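# Unfold the top side flap of the flower wrapping

## Task

Open out whichever side flap of the wrapping paper sits over the other one, so that it ends up spread and close to flat on the table; every flower must stay straight and resting on the paper, though a flower's head and a short piece of its stem may stick out beyond the paper's edge. Then declare the job finished.

## Robot and tools

Robot: two arms, left_arm (base near y = +0.339 m) and right_arm (base near y = -0.326 m), each ending in a five-finger hand; left_arm has a left hand, the mirror of the right. Arm names do not match image sides.

Frames. The scene frame has its origin at table height midway between the nominal bases, +x out over the table, +y toward left_arm, +z up. Reported end_effector_position (m) and end_effector_quat_wxyz are in each arm's own base frame. Fixed cameras and the table use the scene frame. Offsets you send use the axes of that arm's current Hand target. The hand point sits 0.05 m in front of the palm and 0.15 m along the fingers from the wrist face; its +z runs along straight fingers, +y out of the palm, +x across the palm away from the thumb on the right hand (toward the thumb on the left hand). Straight fingers extend 0.06-0.07 m past the point and lie 0.06 m behind it along -y. A wrist bracket on the little-finger side can strike things.

Row layout (28 numbers, each in [-1, 1], always one list covering both arms): left dx, dy, dz, rx, ry, rz; left little, ring, middle, index, thumb_bend, thumb_turn; left force_limit, speed; then the same 14 for the right arm. Pose numbers are offsets, not poses: they count from the Hand target as it stood when the action or move began, in that target's axes; 1.0 equals 0.6 m or 180 degrees, and rx, ry, rz form one rotation vector. Every row in one action counts from that same start, so repeating an offset moves further. Six zeros re-request the current Hand target. Finger numbers are absolute targets: +1 open/straight, -1 curled; thumb_bend +1 straight, -1 bent; thumb_turn +1 beside the palm, -1 opposite the fingers. force_limit maps -1..+1 to roughly 0..10 N (0..15 N for the two thumb motors); speed rises from near zero at -1 to full at +0.48 and above. Numbers never mean 'no change': to keep a hand as it is, resend the eight hand numbers of its last executed row (or, before any, its hand_measured six plus hand_force_limit and hand_speed). Close at speed -0.94 or lower for a soft grip; a fully turned thumb and fingers hold objects about 0.035-0.065 m thick.

Tools.
execute_actions(actions, cameras): actions is a list of actions, each a table of up to 15 rows, one per 1/30 s step; a short table repeats its last row. Images are returned only with an empty actions list or when cameras names them (["all"], [] or names: cam_high, cam_low, cam_left_wrist, cam_right_wrist).
move(target, speed, blend, blocking, cameras): target is one 28-number row, or up to 15 rows, all offsets from the same starting Hand targets (not chained). The hand point travels a straight path to it; speed is metres per second, 0.002 to 4.3, default 0.25 (turning up to twice that in rad/s), one value or one per target; blend in metres rounds corners between listed targets (0 stops at each). The move is capped at 10 s. It does not avoid obstacles or the other arm. blocking=false returns after about 0.5 s while motion continues.
wait(seconds 0-10, cameras): lets time pass holding commands.
stop(cameras): brakes a running move.
zoom_image(camera, region [x0, y0, x1, y1] pixels, max 504 by 504): enlarges part of the latest image from that camera.
show_instructions(): shows the reference pages.
finished_scene(scene): ends the scene with the integer number of the scene being closed; irreversible. This is how you say you are done.

Results. Each call reports per-arm hand pose, Hand target (your last commanded pose after clipping, the base for the next offset), joint positions, velocities and torques, motor temperatures, and per-hand hand_measured, hand_stopped_by (moving, target, force, stalled, fault), hand_load_n (positive means pushed open) in motor order. A move adds a 'move:' line with the ending (done, off_target, moving, held, fault) and limits (paced = pose clipped, held = steps withheld). done means resting within 10 mm and 2 degrees; neither done nor off_target says whether a touch occurred. Resting 1-3 cm (sometimes 5 cm) short, usually low, is normal; resend the missing distance as an offset. Orientation is clipped to 40 degrees from the measured one per step.

Avoid: hard contact with the table or fixed things, fast strikes, arms meeting or one hand gripping the other, pushing far past contact, excessive finger loads, releasing things while they move, anything leaving the table, paths passing near an arm's own base, and long stretched or blocked postures that overheat motors (MOTOR HOT appears from 85 °C; at 100 °C the arm drops). Loose objects may get nudged occasionally. Keep the flowers unbent when lifting and laying the flap.

Each tool is called after ">>>" as name([rows], argument=value, ...), one row to a line, values as JSON.

Reference images:

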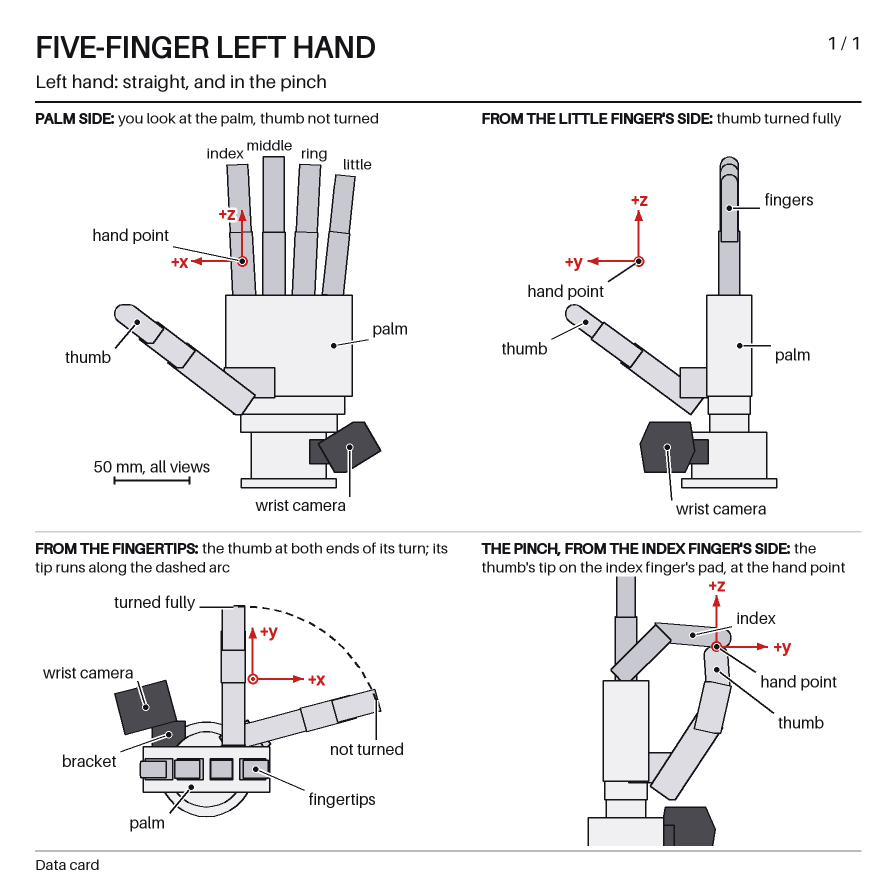

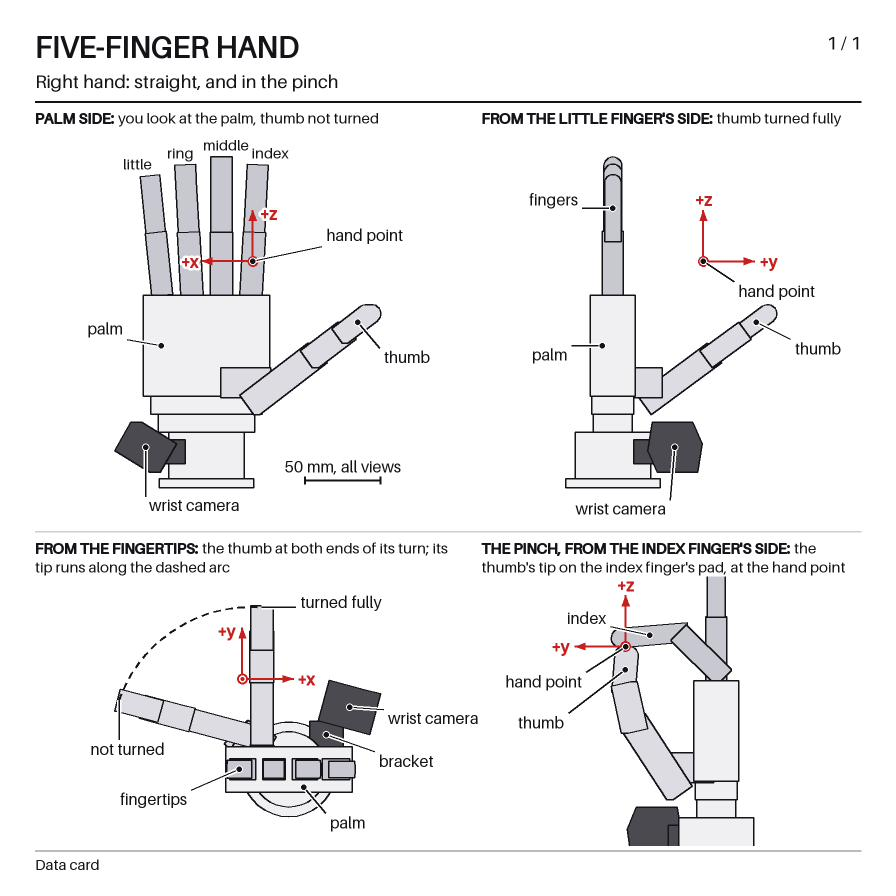

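## Session

>>> execute_actions(actions=[])

Scene clock: 0.00 s.
left_arm: end_effector_position=(+0.4435, -0.0230, +0.1658) hand_measured=(+1.000, +1.000, +1.000, +1.000, +1.000, +1.000) hand_load_n=(+0.0, +0.0, +0.0, +0.0, +0.0, +0.0) hand_stopped_by=(target, target, target, target, target, target) hand_force_limit=0.00 hand_speed=-0.80 end_effector_quat_wxyz=(+0.185, +0.255, +0.926, -0.207) | right_arm: end_effector_position=(+0.5641, -0.0019, +0.2973) hand_measured=(+1.000, +1.000, +1.000, +1.000, +1.000, +1.000) hand_load_n=(+0.0, +0.0, +0.0, -0.5, +0.0, +0.0) hand_stopped_by=(target, target, target, target, target, target) hand_force_limit=0.00 hand_speed=-0.80 end_effector_quat_wxyz=(-0.303, +0.838, +0.018, +0.455)
Joint positions: left_arm=[0.028 1.329 1.113 -1.096 0.506 2.068] | right_arm=[-0.146 1.285 1.165 -0.425 -0.678 -1.367]
Joint velocities: within noise
Joint torques (N m): no reading
Motor temperatures (°C): left_arm=[35 34 30 33 30 33] | right_arm=[31 30 34 30 30 28]
Heat: left arm: hottest waist 35 °C; right arm: hottest elbow 34 °C.
Hand target: left_arm +0.4534, -0.0228, +0.1799; +0.201, +0.258, +0.923, -0.202 | right_arm +0.5702, -0.0028, +0.3120; -0.301, +0.832, +0.023, +0.466

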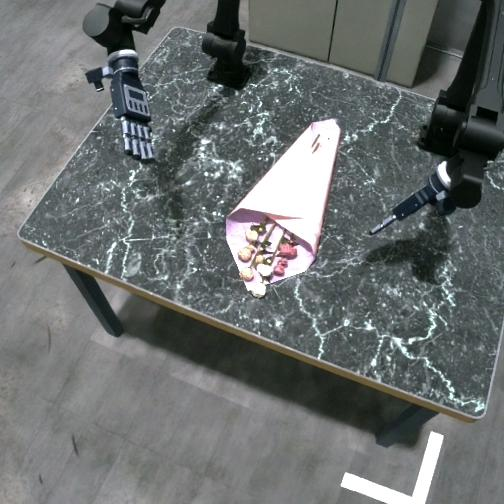

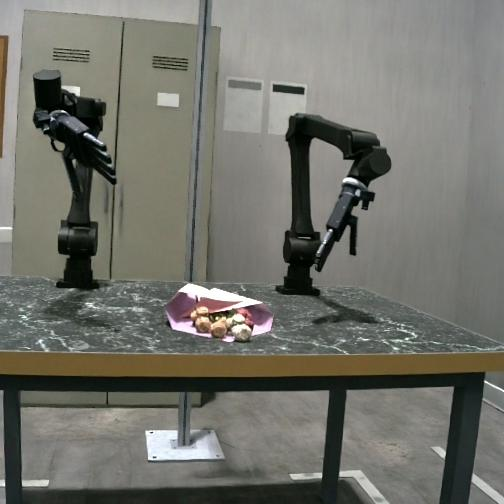

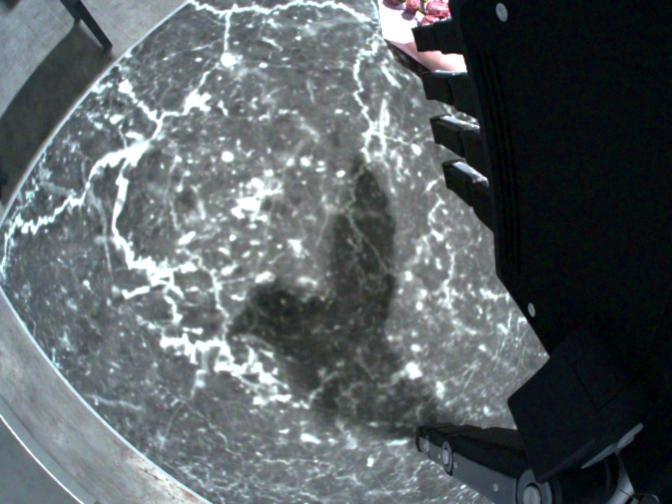

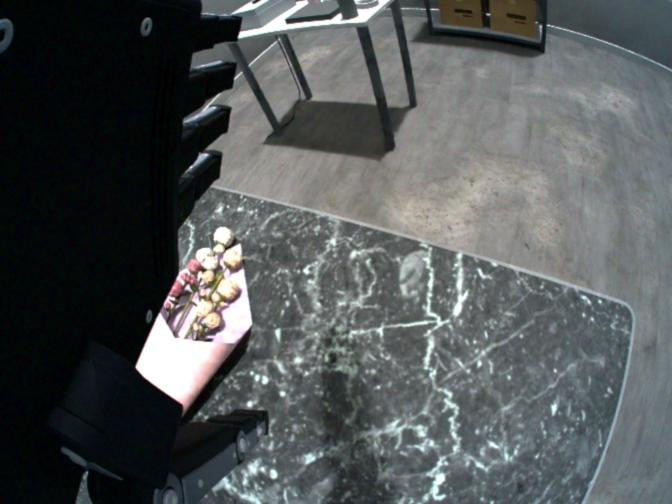

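>>> zoom_image(camera="cam_high", region=[200, 100, 370, 310])

>>> zoom_image(camera="cam_low", region=[130, 260, 310, 360])

>>> zoom_image(camera="cam_right_wrist", region=[100, 200, 300, 460])

Scaled by 2.400 from the camera's 504x504 image, which has a finer 720x720 frame.

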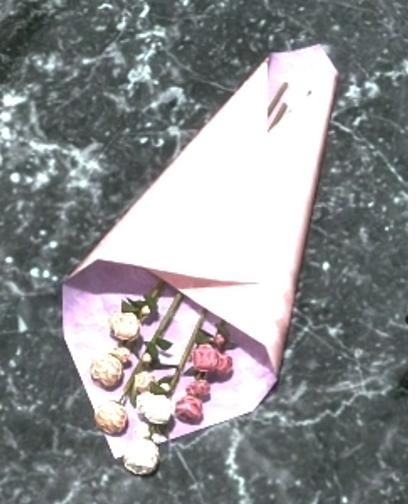

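Scaled by 2.800 from the camera's 504x504 image, which has a finer 720x720 frame.

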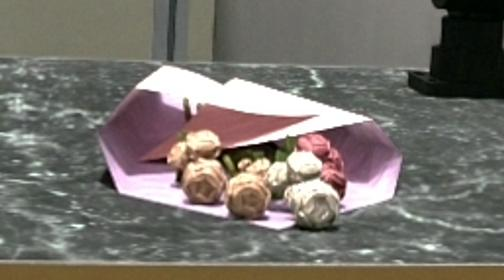

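Scaled by 1.938 from the camera's 672x504 image, which has a finer 960x720 frame.

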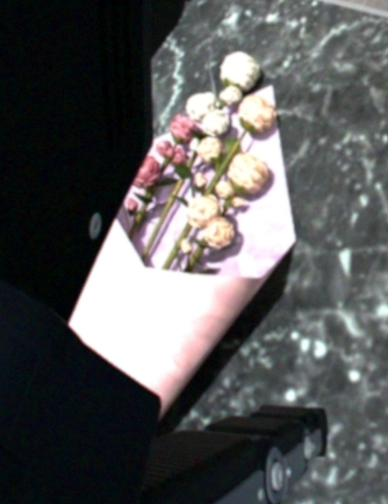

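>>> zoom_image(camera="cam_high", region=[220, 190, 330, 280])

>>> zoom_image(camera="cam_high", region=[270, 110, 350, 210])

>>> zoom_image(camera="cam_low", region=[160, 275, 280, 350])

Scaled by 4.582 from the camera's 504x504 image, which has a finer 720x720 frame.

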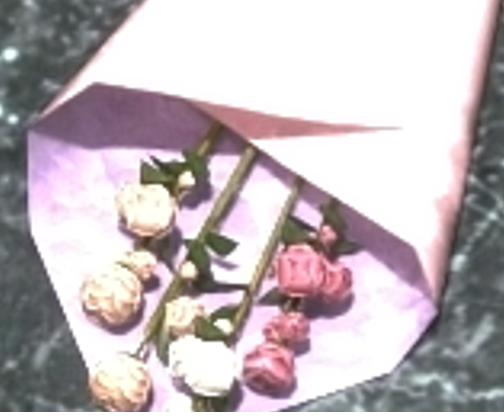

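Scaled by 5.040 from the camera's 504x504 image, which has a finer 720x720 frame.

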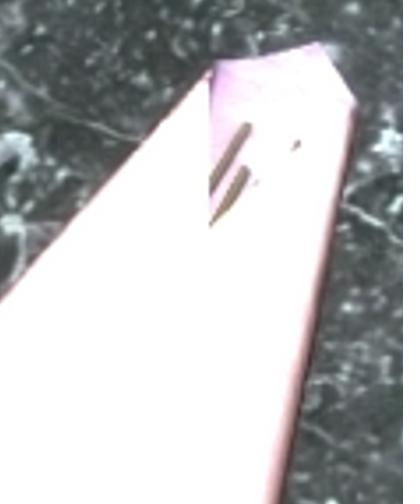

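Scaled by 4.200 from the camera's 504x504 image, which has a finer 720x720 frame.

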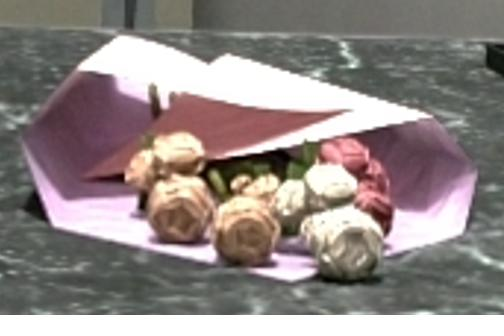

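>>> move(target=[0,0,0,0,0,0,1,1,1,1,1,1,0,-0.8,-0.130,-0.058,-0.142,-0.4046,-0.087,0.451,1,1,1,1,1,1,0,-0.8], cameras=["all"], speed=0.4)

>>> zoom_image(camera="cam_high", region=[80, 0, 332, 252])

Scene clock: 5.57 s.
left_arm: end_effector_position=(+0.4435, -0.0230, +0.1658) hand_measured=(+1.000, +1.000, +1.000, +1.000, +1.000, +1.000) hand_load_n=(+0.0, +0.0, +0.0, +0.0, +0.0, +0.0) hand_stopped_by=(target, target, target, target, target, target) hand_force_limit=0.00 hand_speed=-0.80 end_effector_quat_wxyz=(+0.185, +0.255, +0.926, -0.207) | right_arm: end_effector_position=(+0.4420, +0.0017, +0.2881) hand_measured=(+1.000, +1.000, +1.000, +1.000, +1.000, +1.000) hand_load_n=(+0.0, +0.0, +0.0, +0.0, -0.5, +0.0) hand_stopped_by=(target, target, target, target, target, target) hand_force_limit=0.00 hand_speed=-0.80 end_effector_quat_wxyz=(-0.005, +0.712, -0.702, +0.007)
Joint positions: left_arm=[0.028 1.329 1.113 -1.096 0.506 2.068] | right_arm=[-0.055 1.653 1.798 -1.698 0.002 -0.069]
Joint torques (N m): left_arm=[0.44 -10.34 12 0.61 0.48 -0.06] | right_arm=[-0.44 -14.51 10.97 -0.14 -0.22 0.07]
Heat: left arm: hottest waist 35 °C; right arm: hottest elbow 36 °C.
Hand target: left_arm +0.4534, -0.0228, +0.1799; +0.201, +0.258, +0.923, -0.202 | right_arm +0.4501, +0.0000, +0.2999; +0.000, +0.707, -0.707, +0.000
Off the commanded pose: left_arm 0.017 m, 2 deg | right_arm 0.015 m, 1 deg.
joint sent to its limit (right arm) — joint 4 (wrist pitch), lower limit. The joint targets still meet the commanded pose.
move: off_target (left_arm, right_arm)

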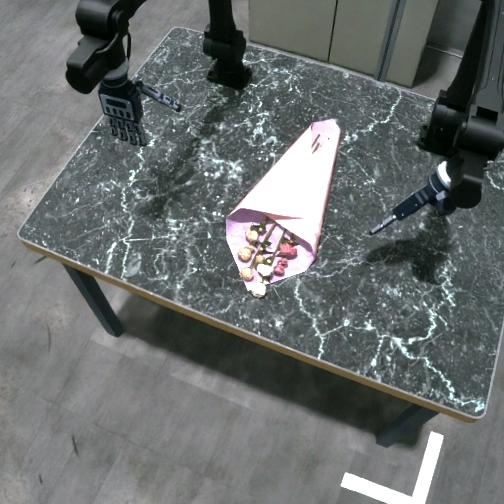

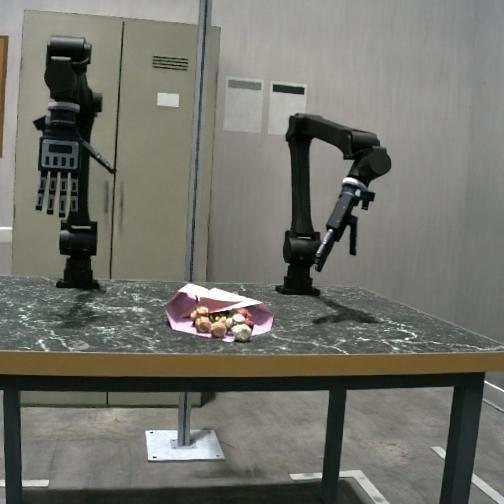

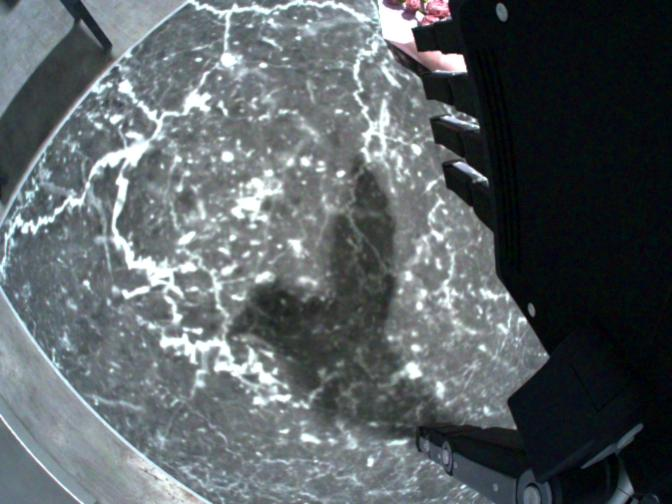

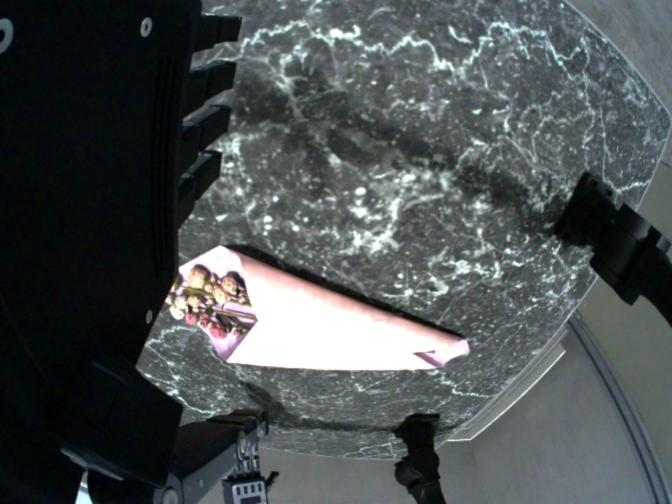

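Scaled by 2.000 from the camera's 504x504 image, which has a finer 720x720 frame.

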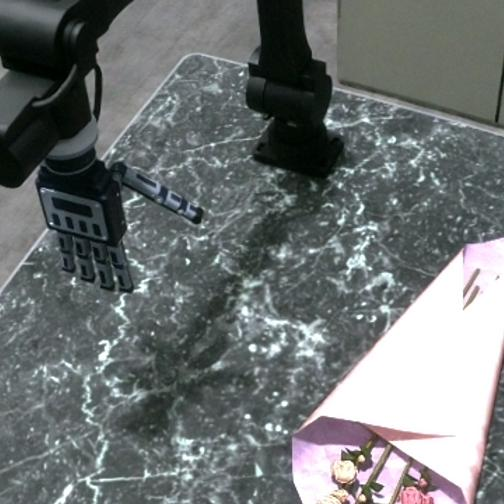

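>>> move(target=[0,0,0,0,0,0,1,1,1,1,1,1,0,-0.8,0,0,0.3,0,0,0,1,1,1,1,1,1,0,-0.8], cameras=["all"], speed=0.3)

>>> zoom_image(camera="cam_high", region=[80, 50, 280, 250])

>>> zoom_image(camera="cam_low", region=[0, 150, 200, 350])

>>> move(target=[0,0,0,0,0,0,1,1,1,1,1,1,0,-0.8,0,-0.25,0,0,0,0,1,1,1,1,1,1,0,-0.8], cameras=["all"], speed=0.3)

>>> zoom_image(camera="cam_high", region=[50, 50, 250, 250])

>>> zoom_image(camera="cam_low", region=[0, 150, 200, 350])

Scene clock: 7.20 s.
left_arm: end_effector_position=(+0.4435, -0.0230, +0.1658) hand_measured=(+1.000, +1.000, +1.000, +1.000, +1.000, +1.000) hand_load_n=(-0.5, +0.0, +0.0, +0.0, -0.5, +0.0) hand_stopped_by=(target, target, target, target, target, target) hand_force_limit=0.00 hand_speed=-0.80 end_effector_quat_wxyz=(+0.185, +0.255, +0.926, -0.207) | right_arm: end_effector_position=(+0.4457, +0.0016, +0.1210) hand_measured=(+1.000, +1.000, +1.000, +1.000, +1.000, +1.000) hand_load_n=(+0.0, +0.0, +0.0, +0.0, +0.0, +0.0) hand_stopped_by=(target, target, target, target, target, target) hand_force_limit=0.00 hand_speed=-0.80 end_effector_quat_wxyz=(+0.004, +0.712, -0.703, -0.004)
Joint positions: left_arm=[0.028 1.329 1.113 -1.096 0.506 2.068] | right_arm=[-0.055 1.715 1.431 -1.298 0.002 -0.067]
Joint torques (N m): left_arm=[0.44 -10.34 12 0.61 0.48 -0.06] | right_arm=[-0.32 -15.5 7.51 0.62 -0.11 0.09]
Heat: left arm: hottest waist 35 °C; right arm: hottest elbow 36 °C.
Hand target: left_arm +0.4534, -0.0228, +0.1799; +0.201, +0.258, +0.923, -0.202 | right_arm +0.4502, -0.0001, +0.1200; +0.000, +0.707, -0.707, +0.000
Off the commanded pose: left_arm 0.017 m, 2 deg | right_arm 0.005 m, 1 deg.
move: off_target (left_arm)

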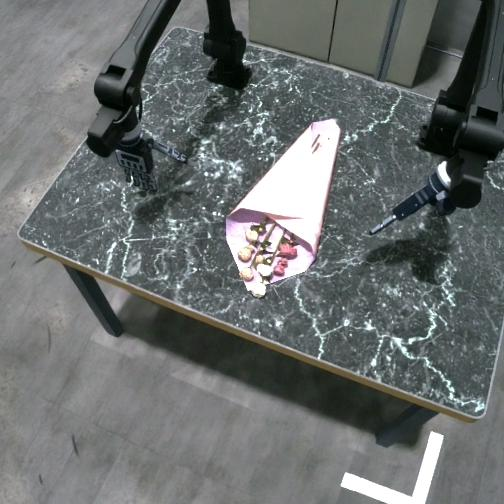

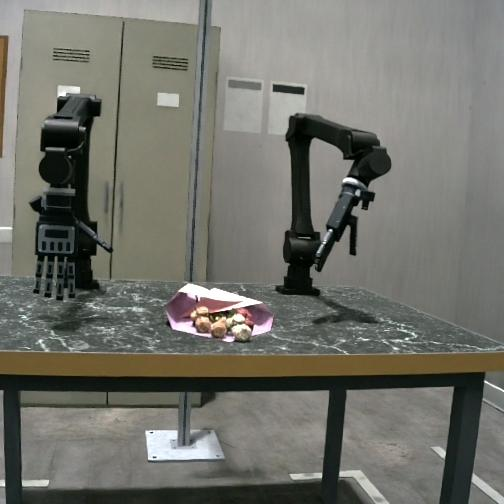

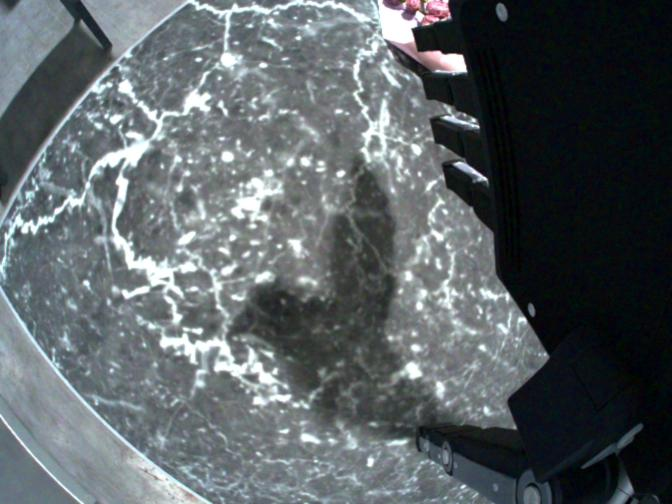

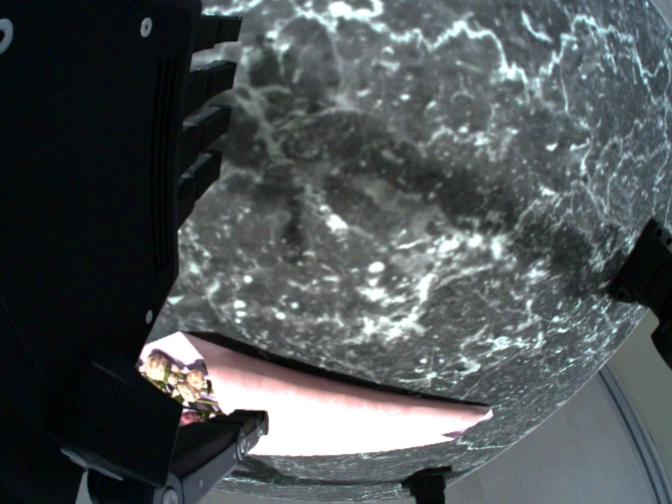

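Scaled by 2.520 from the camera's 504x504 image, which has a finer 720x720 frame.

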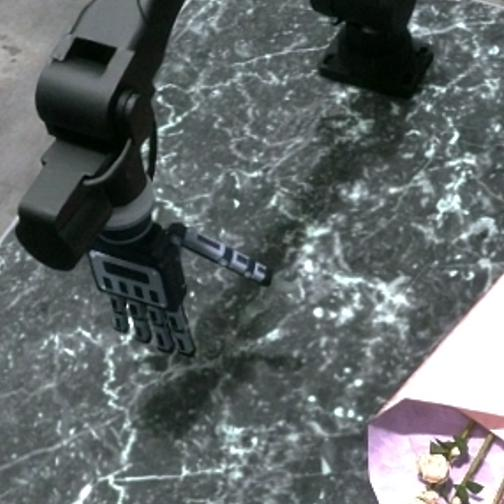

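Scaled by 2.520 from the camera's 504x504 image, which has a finer 720x720 frame.

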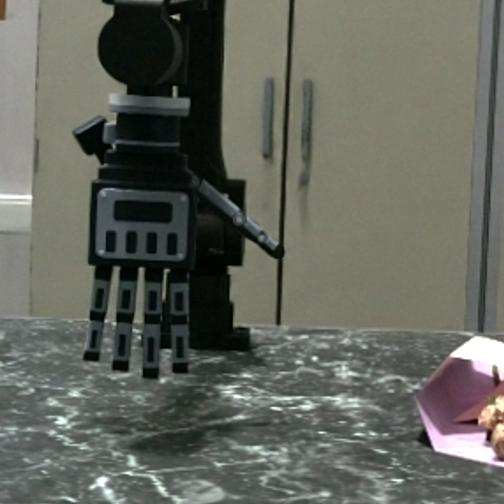

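Scene clock: 8.70 s.
left_arm: end_effector_position=(+0.4435, -0.0230, +0.1658) hand_measured=(+1.000, +1.000, +1.000, +1.000, +1.000, +1.000) hand_load_n=(+0.0, +0.0, -0.5, +0.0, +0.0, +0.0) hand_stopped_by=(target, target, target, target, target, target) hand_force_limit=0.00 hand_speed=-0.80 end_effector_quat_wxyz=(+0.185, +0.255, +0.926, -0.207) | right_arm: end_effector_position=(+0.5887, -0.0052, +0.1163) hand_measured=(+1.000, +1.000, +1.000, +1.000, +1.000, +1.000) hand_load_n=(+0.0, +0.0, +0.0, +0.0, +0.0, +0.0) hand_stopped_by=(target, target, target, target, target, target) hand_force_limit=0.00 hand_speed=-0.80 end_effector_quat_wxyz=(+0.005, +0.707, -0.707, -0.005)
Joint positions: left_arm=[0.028 1.329 1.113 -1.096 0.506 2.068] | right_arm=[-0.054 2.106 2.007 -1.485 0.002 -0.054]
Joint torques (N m): left_arm=[0.44 -10.34 12.01 0.61 0.48 -0.06] | right_arm=[0.91 -20.54 11.19 -0.23 -0.11 0.09]
Heat: left arm: hottest waist 35 °C; right arm: hottest elbow 37 °C.
Hand target: left_arm +0.4534, -0.0228, +0.1799; +0.201, +0.258, +0.923, -0.202 | right_arm +0.6002, -0.0001, +0.1201; +0.000, +0.707, -0.707, +0.000
Off the commanded pose: left_arm 0.017 m, 2 deg | right_arm 0.013 m, 1 deg.
move: off_target (left_arm, right_arm)

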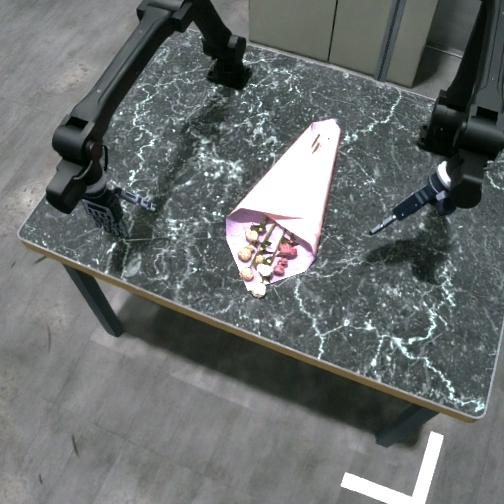

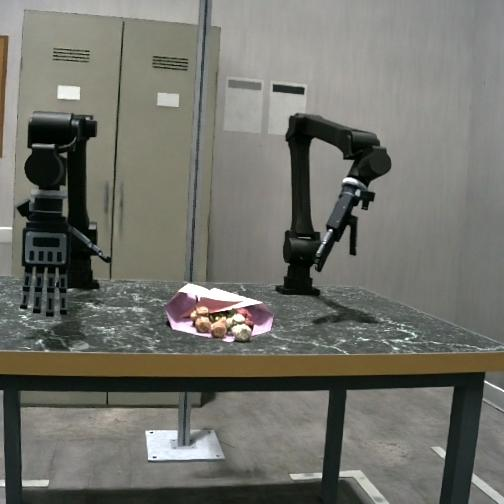

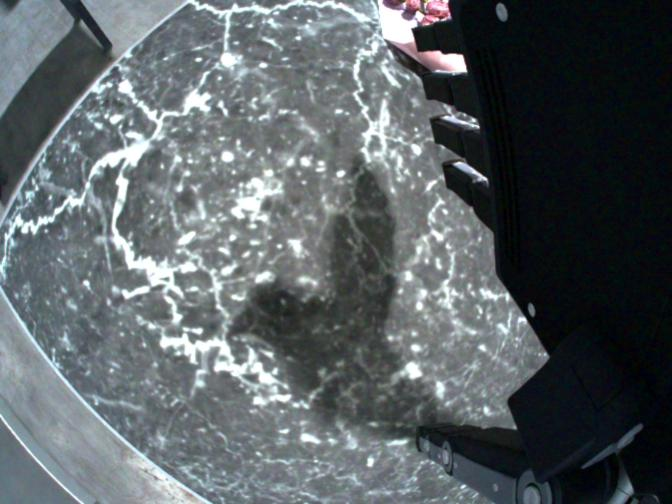

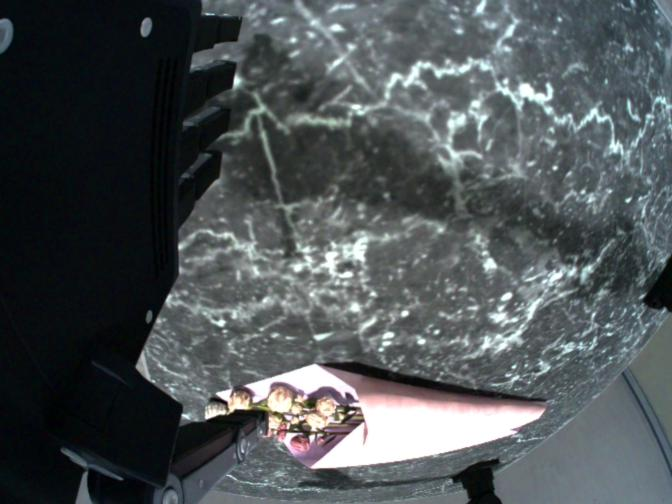

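Scaled by 2.520 from the camera's 504x504 image, which has a finer 720x720 frame.

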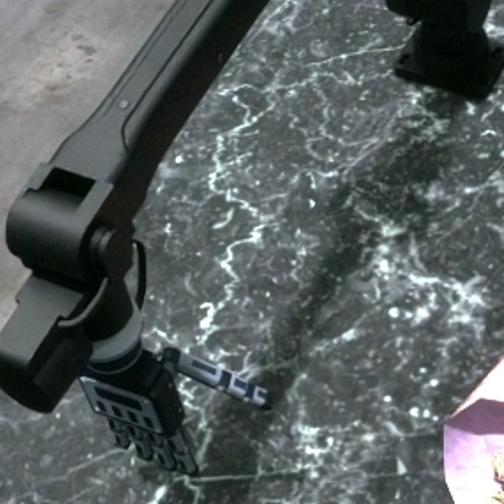

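Scaled by 2.520 from the camera's 504x504 image, which has a finer 720x720 frame.

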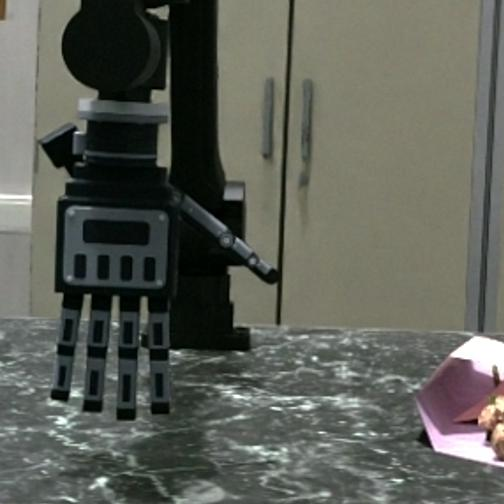

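>>> move([
  [0,0,0,0,0,0,1,1,1,1,1,1,0,-0.8,0,0,-0.133,0,0,0,1,1,1,1,1,1,0,-0.8],
  [0,0,0,0,0,0,1,1,1,1,1,1,0,-0.8,-0.4167,0.1,-0.133,0,0,0,1,1,1,1,1,1,0,-0.8],
], cameras=["all"], speed=0.3)

>>> zoom_image(camera="cam_high", region=[150, 50, 350, 250])

>>> zoom_image(camera="cam_low", region=[100, 150, 300, 350])

>>> zoom_image(camera="cam_right_wrist", region=[180, 0, 672, 492])

Scene clock: 12.90 s.
left_arm: end_effector_position=(+0.4435, -0.0230, +0.1658) hand_measured=(+1.000, +1.000, +1.000, +1.000, +1.000, +1.000) hand_load_n=(+0.0, +0.0, +0.0, +0.0, +0.0, +0.0) hand_stopped_by=(target, target, target, target, target, target) hand_force_limit=0.00 hand_speed=-0.80 end_effector_quat_wxyz=(+0.185, +0.255, +0.926, -0.207) | right_arm: end_effector_position=(+0.5310, +0.2506, +0.1942) hand_measured=(+1.000, +1.000, +1.000, +1.000, +1.000, +1.000) hand_load_n=(+0.0, +0.0, +0.0, +0.0, +0.0, -0.5) hand_stopped_by=(target, target, target, target, target, target) hand_force_limit=0.00 hand_speed=-0.80 end_effector_quat_wxyz=(+0.010, +0.712, -0.702, -0.006)
Joint positions: left_arm=[0.028 1.329 1.113 -1.096 0.506 2.068] | right_arm=[0.357 2.049 2.116 -1.66 -0.002 0.342]
Joint torques (N m): left_arm=[0.44 -10.4 12.01 0.62 0.48 -0.06] | right_arm=[-0.44 -21.07 9.87 0.18 0.04 0.09]
Heat: left arm: hottest waist 35 °C; right arm: hottest elbow 38 °C.
Hand target: left_arm +0.4534, -0.0228, +0.1799; +0.201, +0.258, +0.923, -0.202 | right_arm +0.5402, +0.2499, +0.1996; +0.000, +0.707, -0.707, +0.000
Off the commanded pose: left_arm 0.017 m, 2 deg | right_arm 0.011 m, 2 deg.
move: off_target (left_arm, right_arm)

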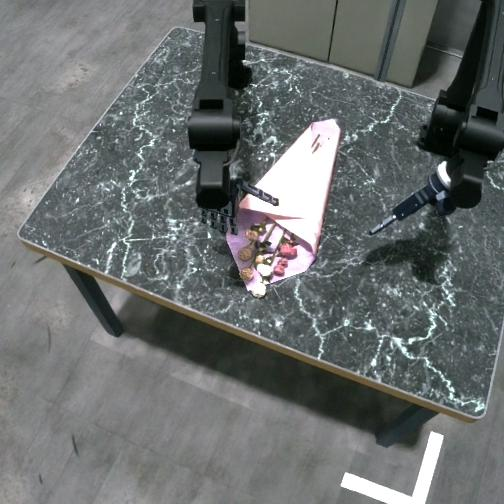

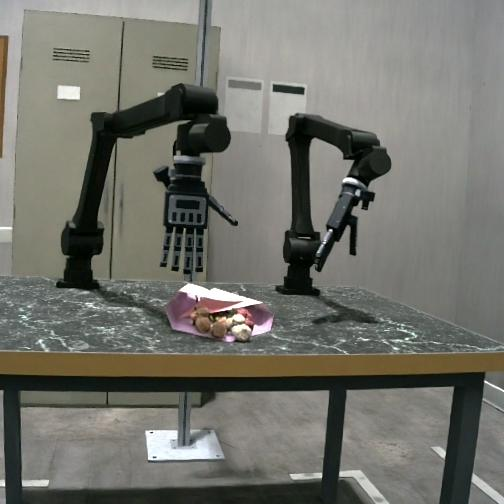

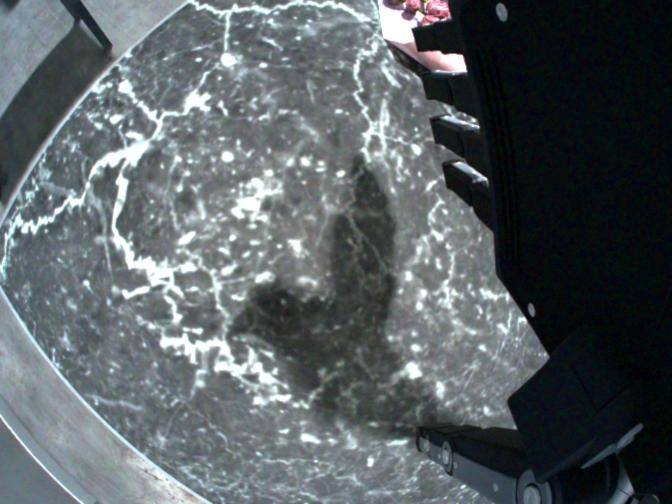

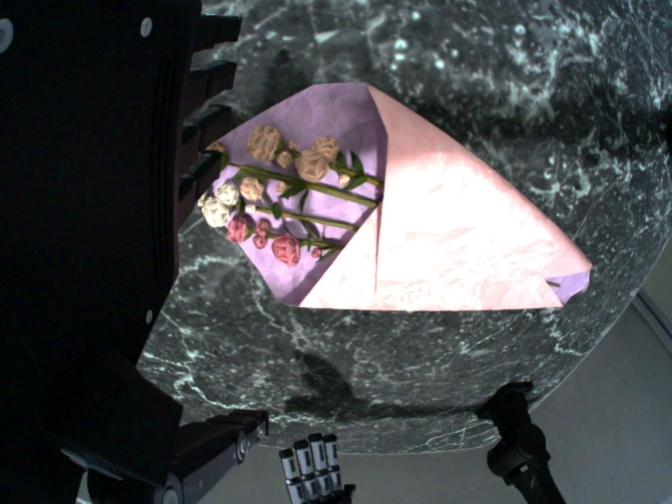

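Scaled by 2.520 from the camera's 504x504 image, which has a finer 720x720 frame.

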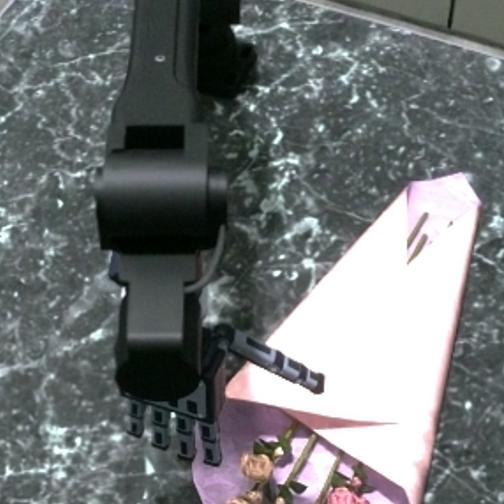

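Scaled by 2.520 from the camera's 504x504 image, which has a finer 720x720 frame.

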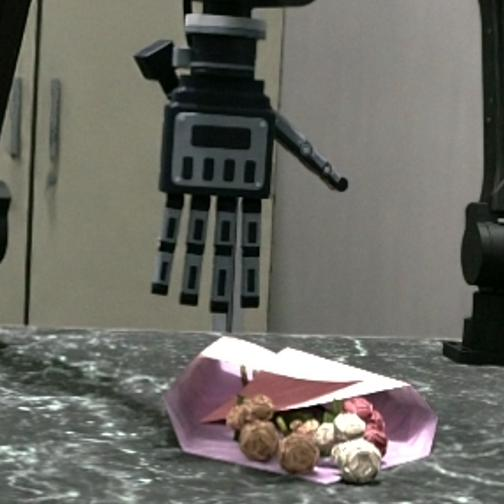

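Scaled by 1.024 from the camera's 672x504 image, which has a finer 960x720 frame.

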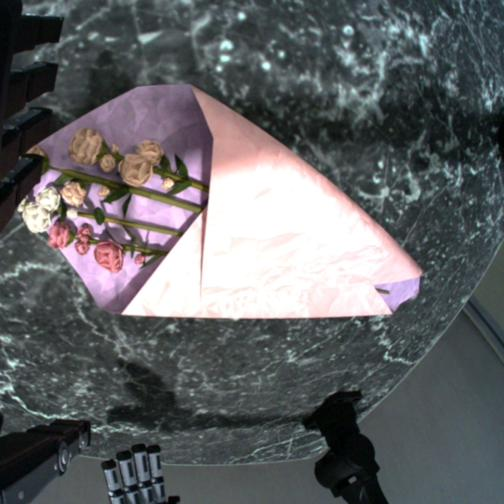

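>>> move(target=[0,0,0,0,0,0,1,1,1,1,1,1,0,-0.8,0,0,0,0,0,0,-1,-1,-1,0,1,-1,0,-0.2], cameras=["cam_right_wrist","cam_low"], speed=0.3)

>>> zoom_image(camera="cam_low", region=[100, 150, 300, 350])

>>> zoom_image(camera="cam_right_wrist", region=[0, 0, 504, 504])

Scene clock: 15.07 s.
left_arm: end_effector_position=(+0.4435, -0.0230, +0.1658) hand_measured=(+1.000, +1.000, +1.000, +1.000, +1.000, +1.000) hand_load_n=(+0.0, +0.0, +0.0, +0.0, +0.0, +0.0) hand_stopped_by=(target, target, target, target, target, target) hand_force_limit=0.00 hand_speed=-0.80 end_effector_quat_wxyz=(+0.185, +0.255, +0.926, -0.207) | right_arm: end_effector_position=(+0.5311, +0.2507, +0.1942) hand_measured=(-1.000, -1.000, -1.000, +0.000, +1.000, -1.000) hand_load_n=(+0.0, +0.0, +0.0, +0.0, +0.0, +0.0) hand_stopped_by=(target, target, target, target, target, target) hand_force_limit=0.00 hand_speed=-0.20 end_effector_quat_wxyz=(+0.010, +0.711, -0.703, -0.006)
Joint positions: left_arm=[0.028 1.329 1.113 -1.096 0.506 2.068] | right_arm=[0.357 2.049 2.116 -1.66 -0.002 0.345]
Joint torques (N m): left_arm=[0.5 -10.34 12.01 0.61 0.48 -0.06] | right_arm=[-0.44 -20.95 9.84 0.17 0.04 0.07]
Heat: left arm: hottest waist 35 °C; right arm: hottest elbow 38 °C.
Hand target: left_arm +0.4534, -0.0228, +0.1799; +0.201, +0.258, +0.923, -0.202 | right_arm +0.5402, +0.2499, +0.1996; +0.000, +0.707, -0.707, +0.000
Off the commanded pose: left_arm 0.017 m, 2 deg | right_arm 0.011 m, 1 deg.
move: off_target (left_arm, right_arm)
Images, in order (width x height): cam_low 504x504, cam_right_wrist 672x504.

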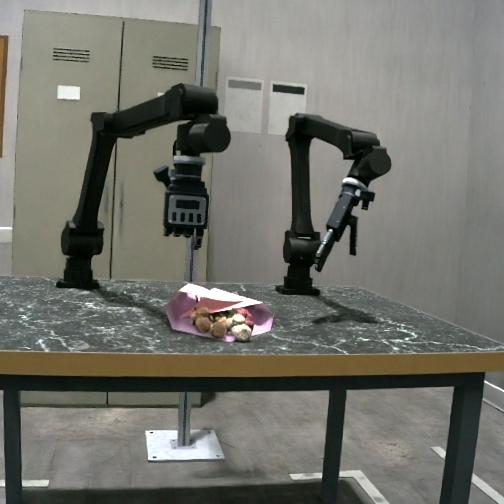

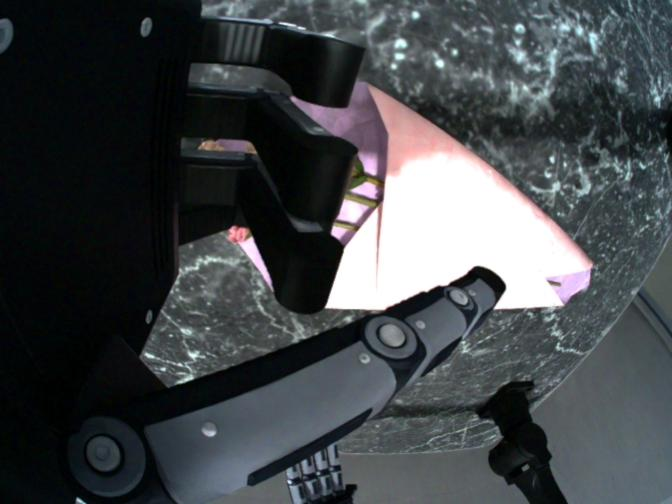

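Scaled by 2.520 from the camera's 504x504 image, which has a finer 720x720 frame.

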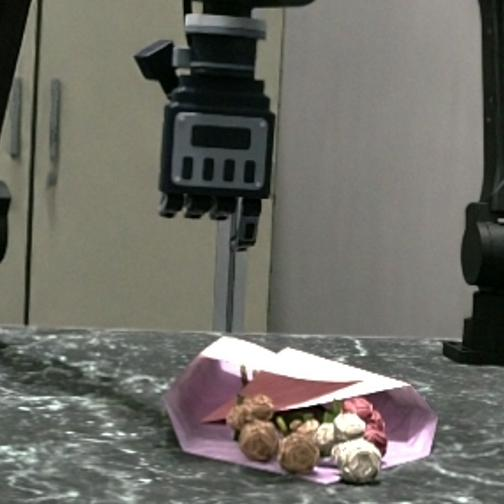

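Scaled by 1.000.

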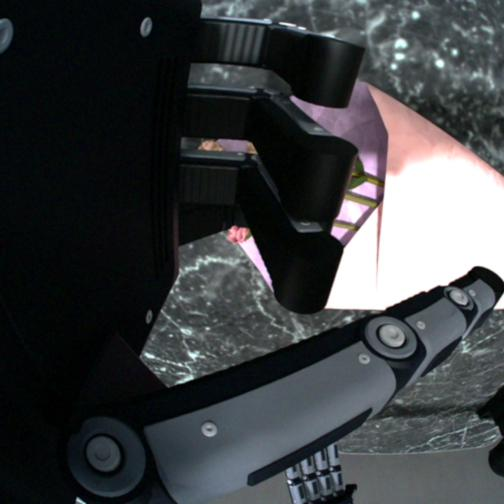

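>>> zoom_image(camera="cam_low", region=[160, 275, 220, 335])

>>> zoom_image(camera="cam_low", region=[210, 275, 280, 345])

>>> zoom_image(camera="cam_right_wrist", region=[320, 60, 420, 320])

Scaled by 8.400 from the camera's 504x504 image, which has a finer 720x720 frame.

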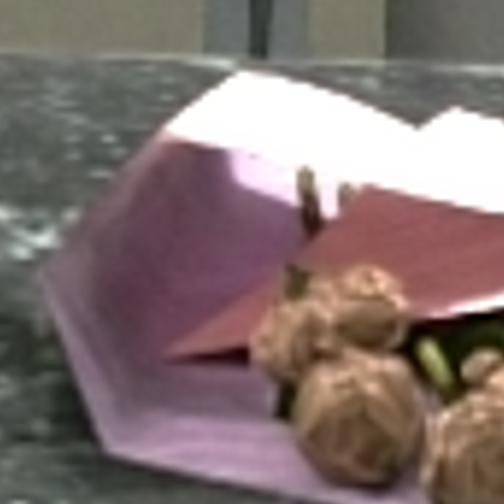

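Scaled by 7.200 from the camera's 504x504 image, which has a finer 720x720 frame.

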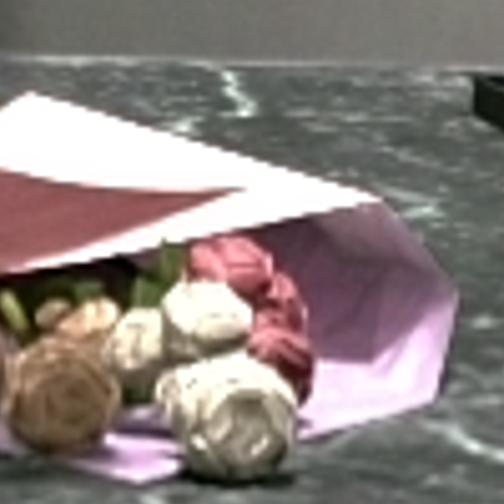

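Scaled by 1.938 from the camera's 672x504 image, which has a finer 960x720 frame.

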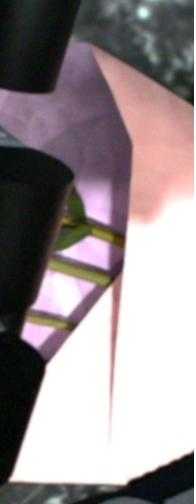

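>>> move(target=[0,0,0,0,0,0,1,1,1,1,1,1,0,-0.8,-0.039,0.0125,0.083,0,0,0.087,0,-1,-1,-1,1,1,0,-0.2], cameras=["all"], speed=0.2)

>>> zoom_image(camera="cam_low", region=[130, 200, 290, 360])

>>> zoom_image(camera="cam_high", region=[200, 150, 350, 300])

Scene clock: 18.87 s.
left_arm: end_effector_position=(+0.4435, -0.0230, +0.1658) hand_measured=(+1.000, +1.000, +1.000, +1.000, +1.000, +1.000) hand_load_n=(+0.0, +0.0, +0.0, +0.0, +0.0, +0.0) hand_stopped_by=(target, target, target, target, target, target) hand_force_limit=0.00 hand_speed=-0.80 end_effector_quat_wxyz=(+0.185, +0.255, +0.926, -0.207) | right_arm: end_effector_position=(+0.5324, +0.2692, +0.1447) hand_measured=(+0.000, -1.000, -1.000, -1.000, +1.000, +1.000) hand_load_n=(+0.5, +0.0, +0.5, +0.0, +0.0, -0.5) hand_stopped_by=(target, target, target, target, target, target) hand_force_limit=0.00 hand_speed=-0.20 end_effector_quat_wxyz=(-0.009, -0.605, +0.796, +0.004)
Joint positions: left_arm=[0.028 1.329 1.113 -1.096 0.506 2.068] | right_arm=[0.366 2.022 1.944 -1.512 -0.002 0.638]
Joint torques (N m): left_arm=[0.38 -10.34 12 0.61 0.48 -0.06] | right_arm=[0.73 -22.24 7.39 0.58 0.01 0.1]
Heat: left arm: hottest waist 35 °C; right arm: hottest elbow 38 °C.
Hand target: left_arm +0.4534, -0.0228, +0.1799; +0.201, +0.258, +0.923, -0.202 | right_arm +0.5327, +0.2734, +0.1498; +0.000, -0.604, +0.797, +0.000
Off the commanded pose: left_arm 0.017 m, 2 deg | right_arm 0.007 m, 1 deg.
move: off_target (left_arm)

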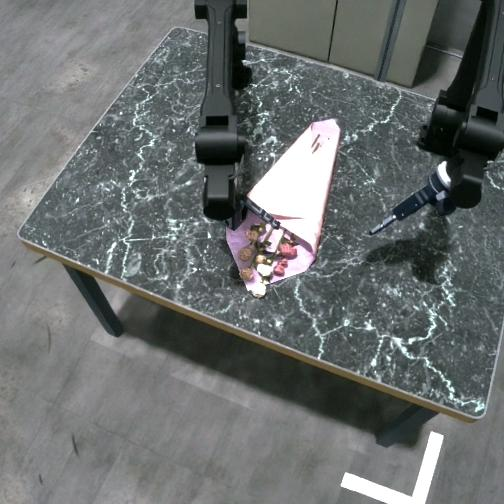

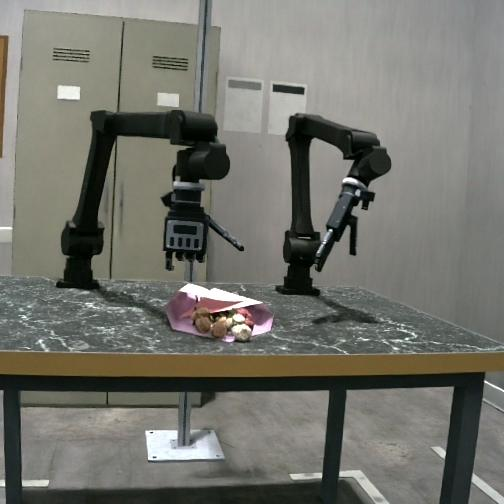

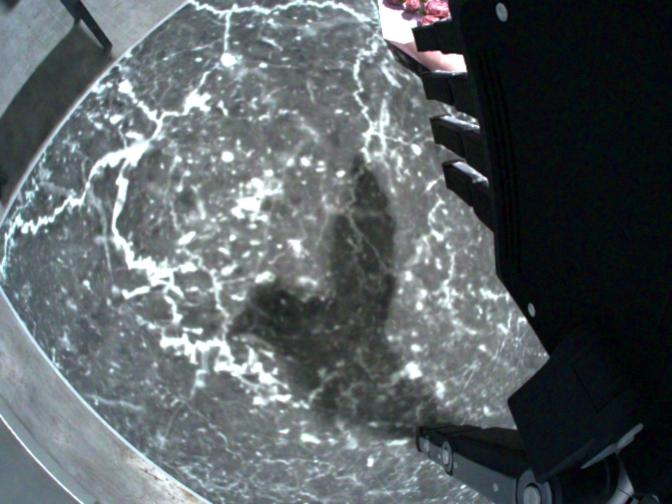

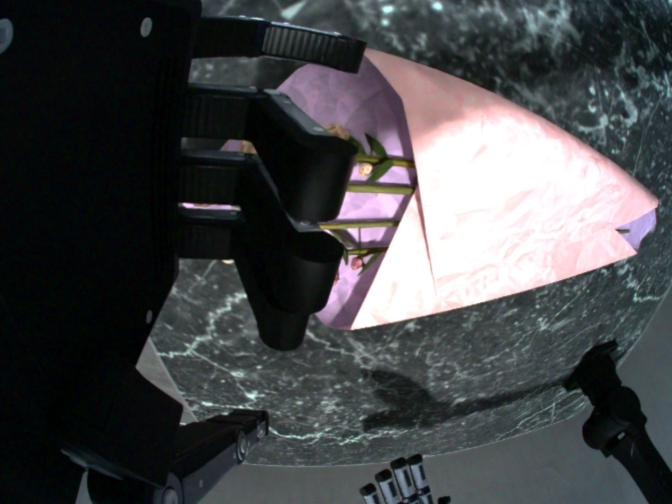

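Scaled by 3.150 from the camera's 504x504 image, which has a finer 720x720 frame.

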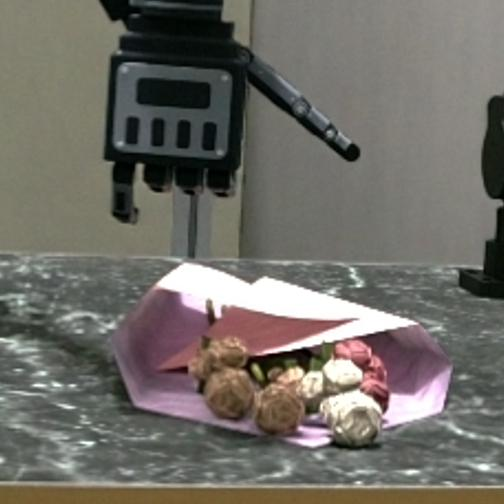

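Scaled by 3.360 from the camera's 504x504 image, which has a finer 720x720 frame.

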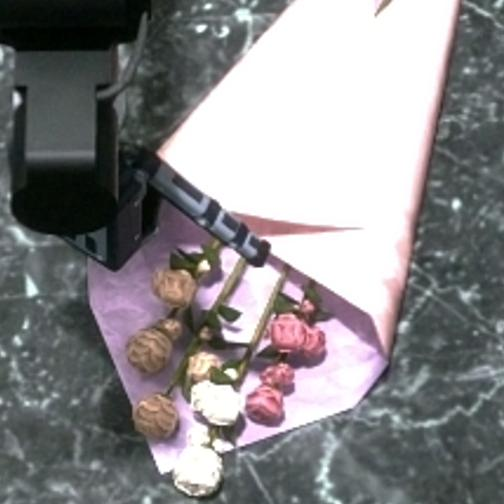

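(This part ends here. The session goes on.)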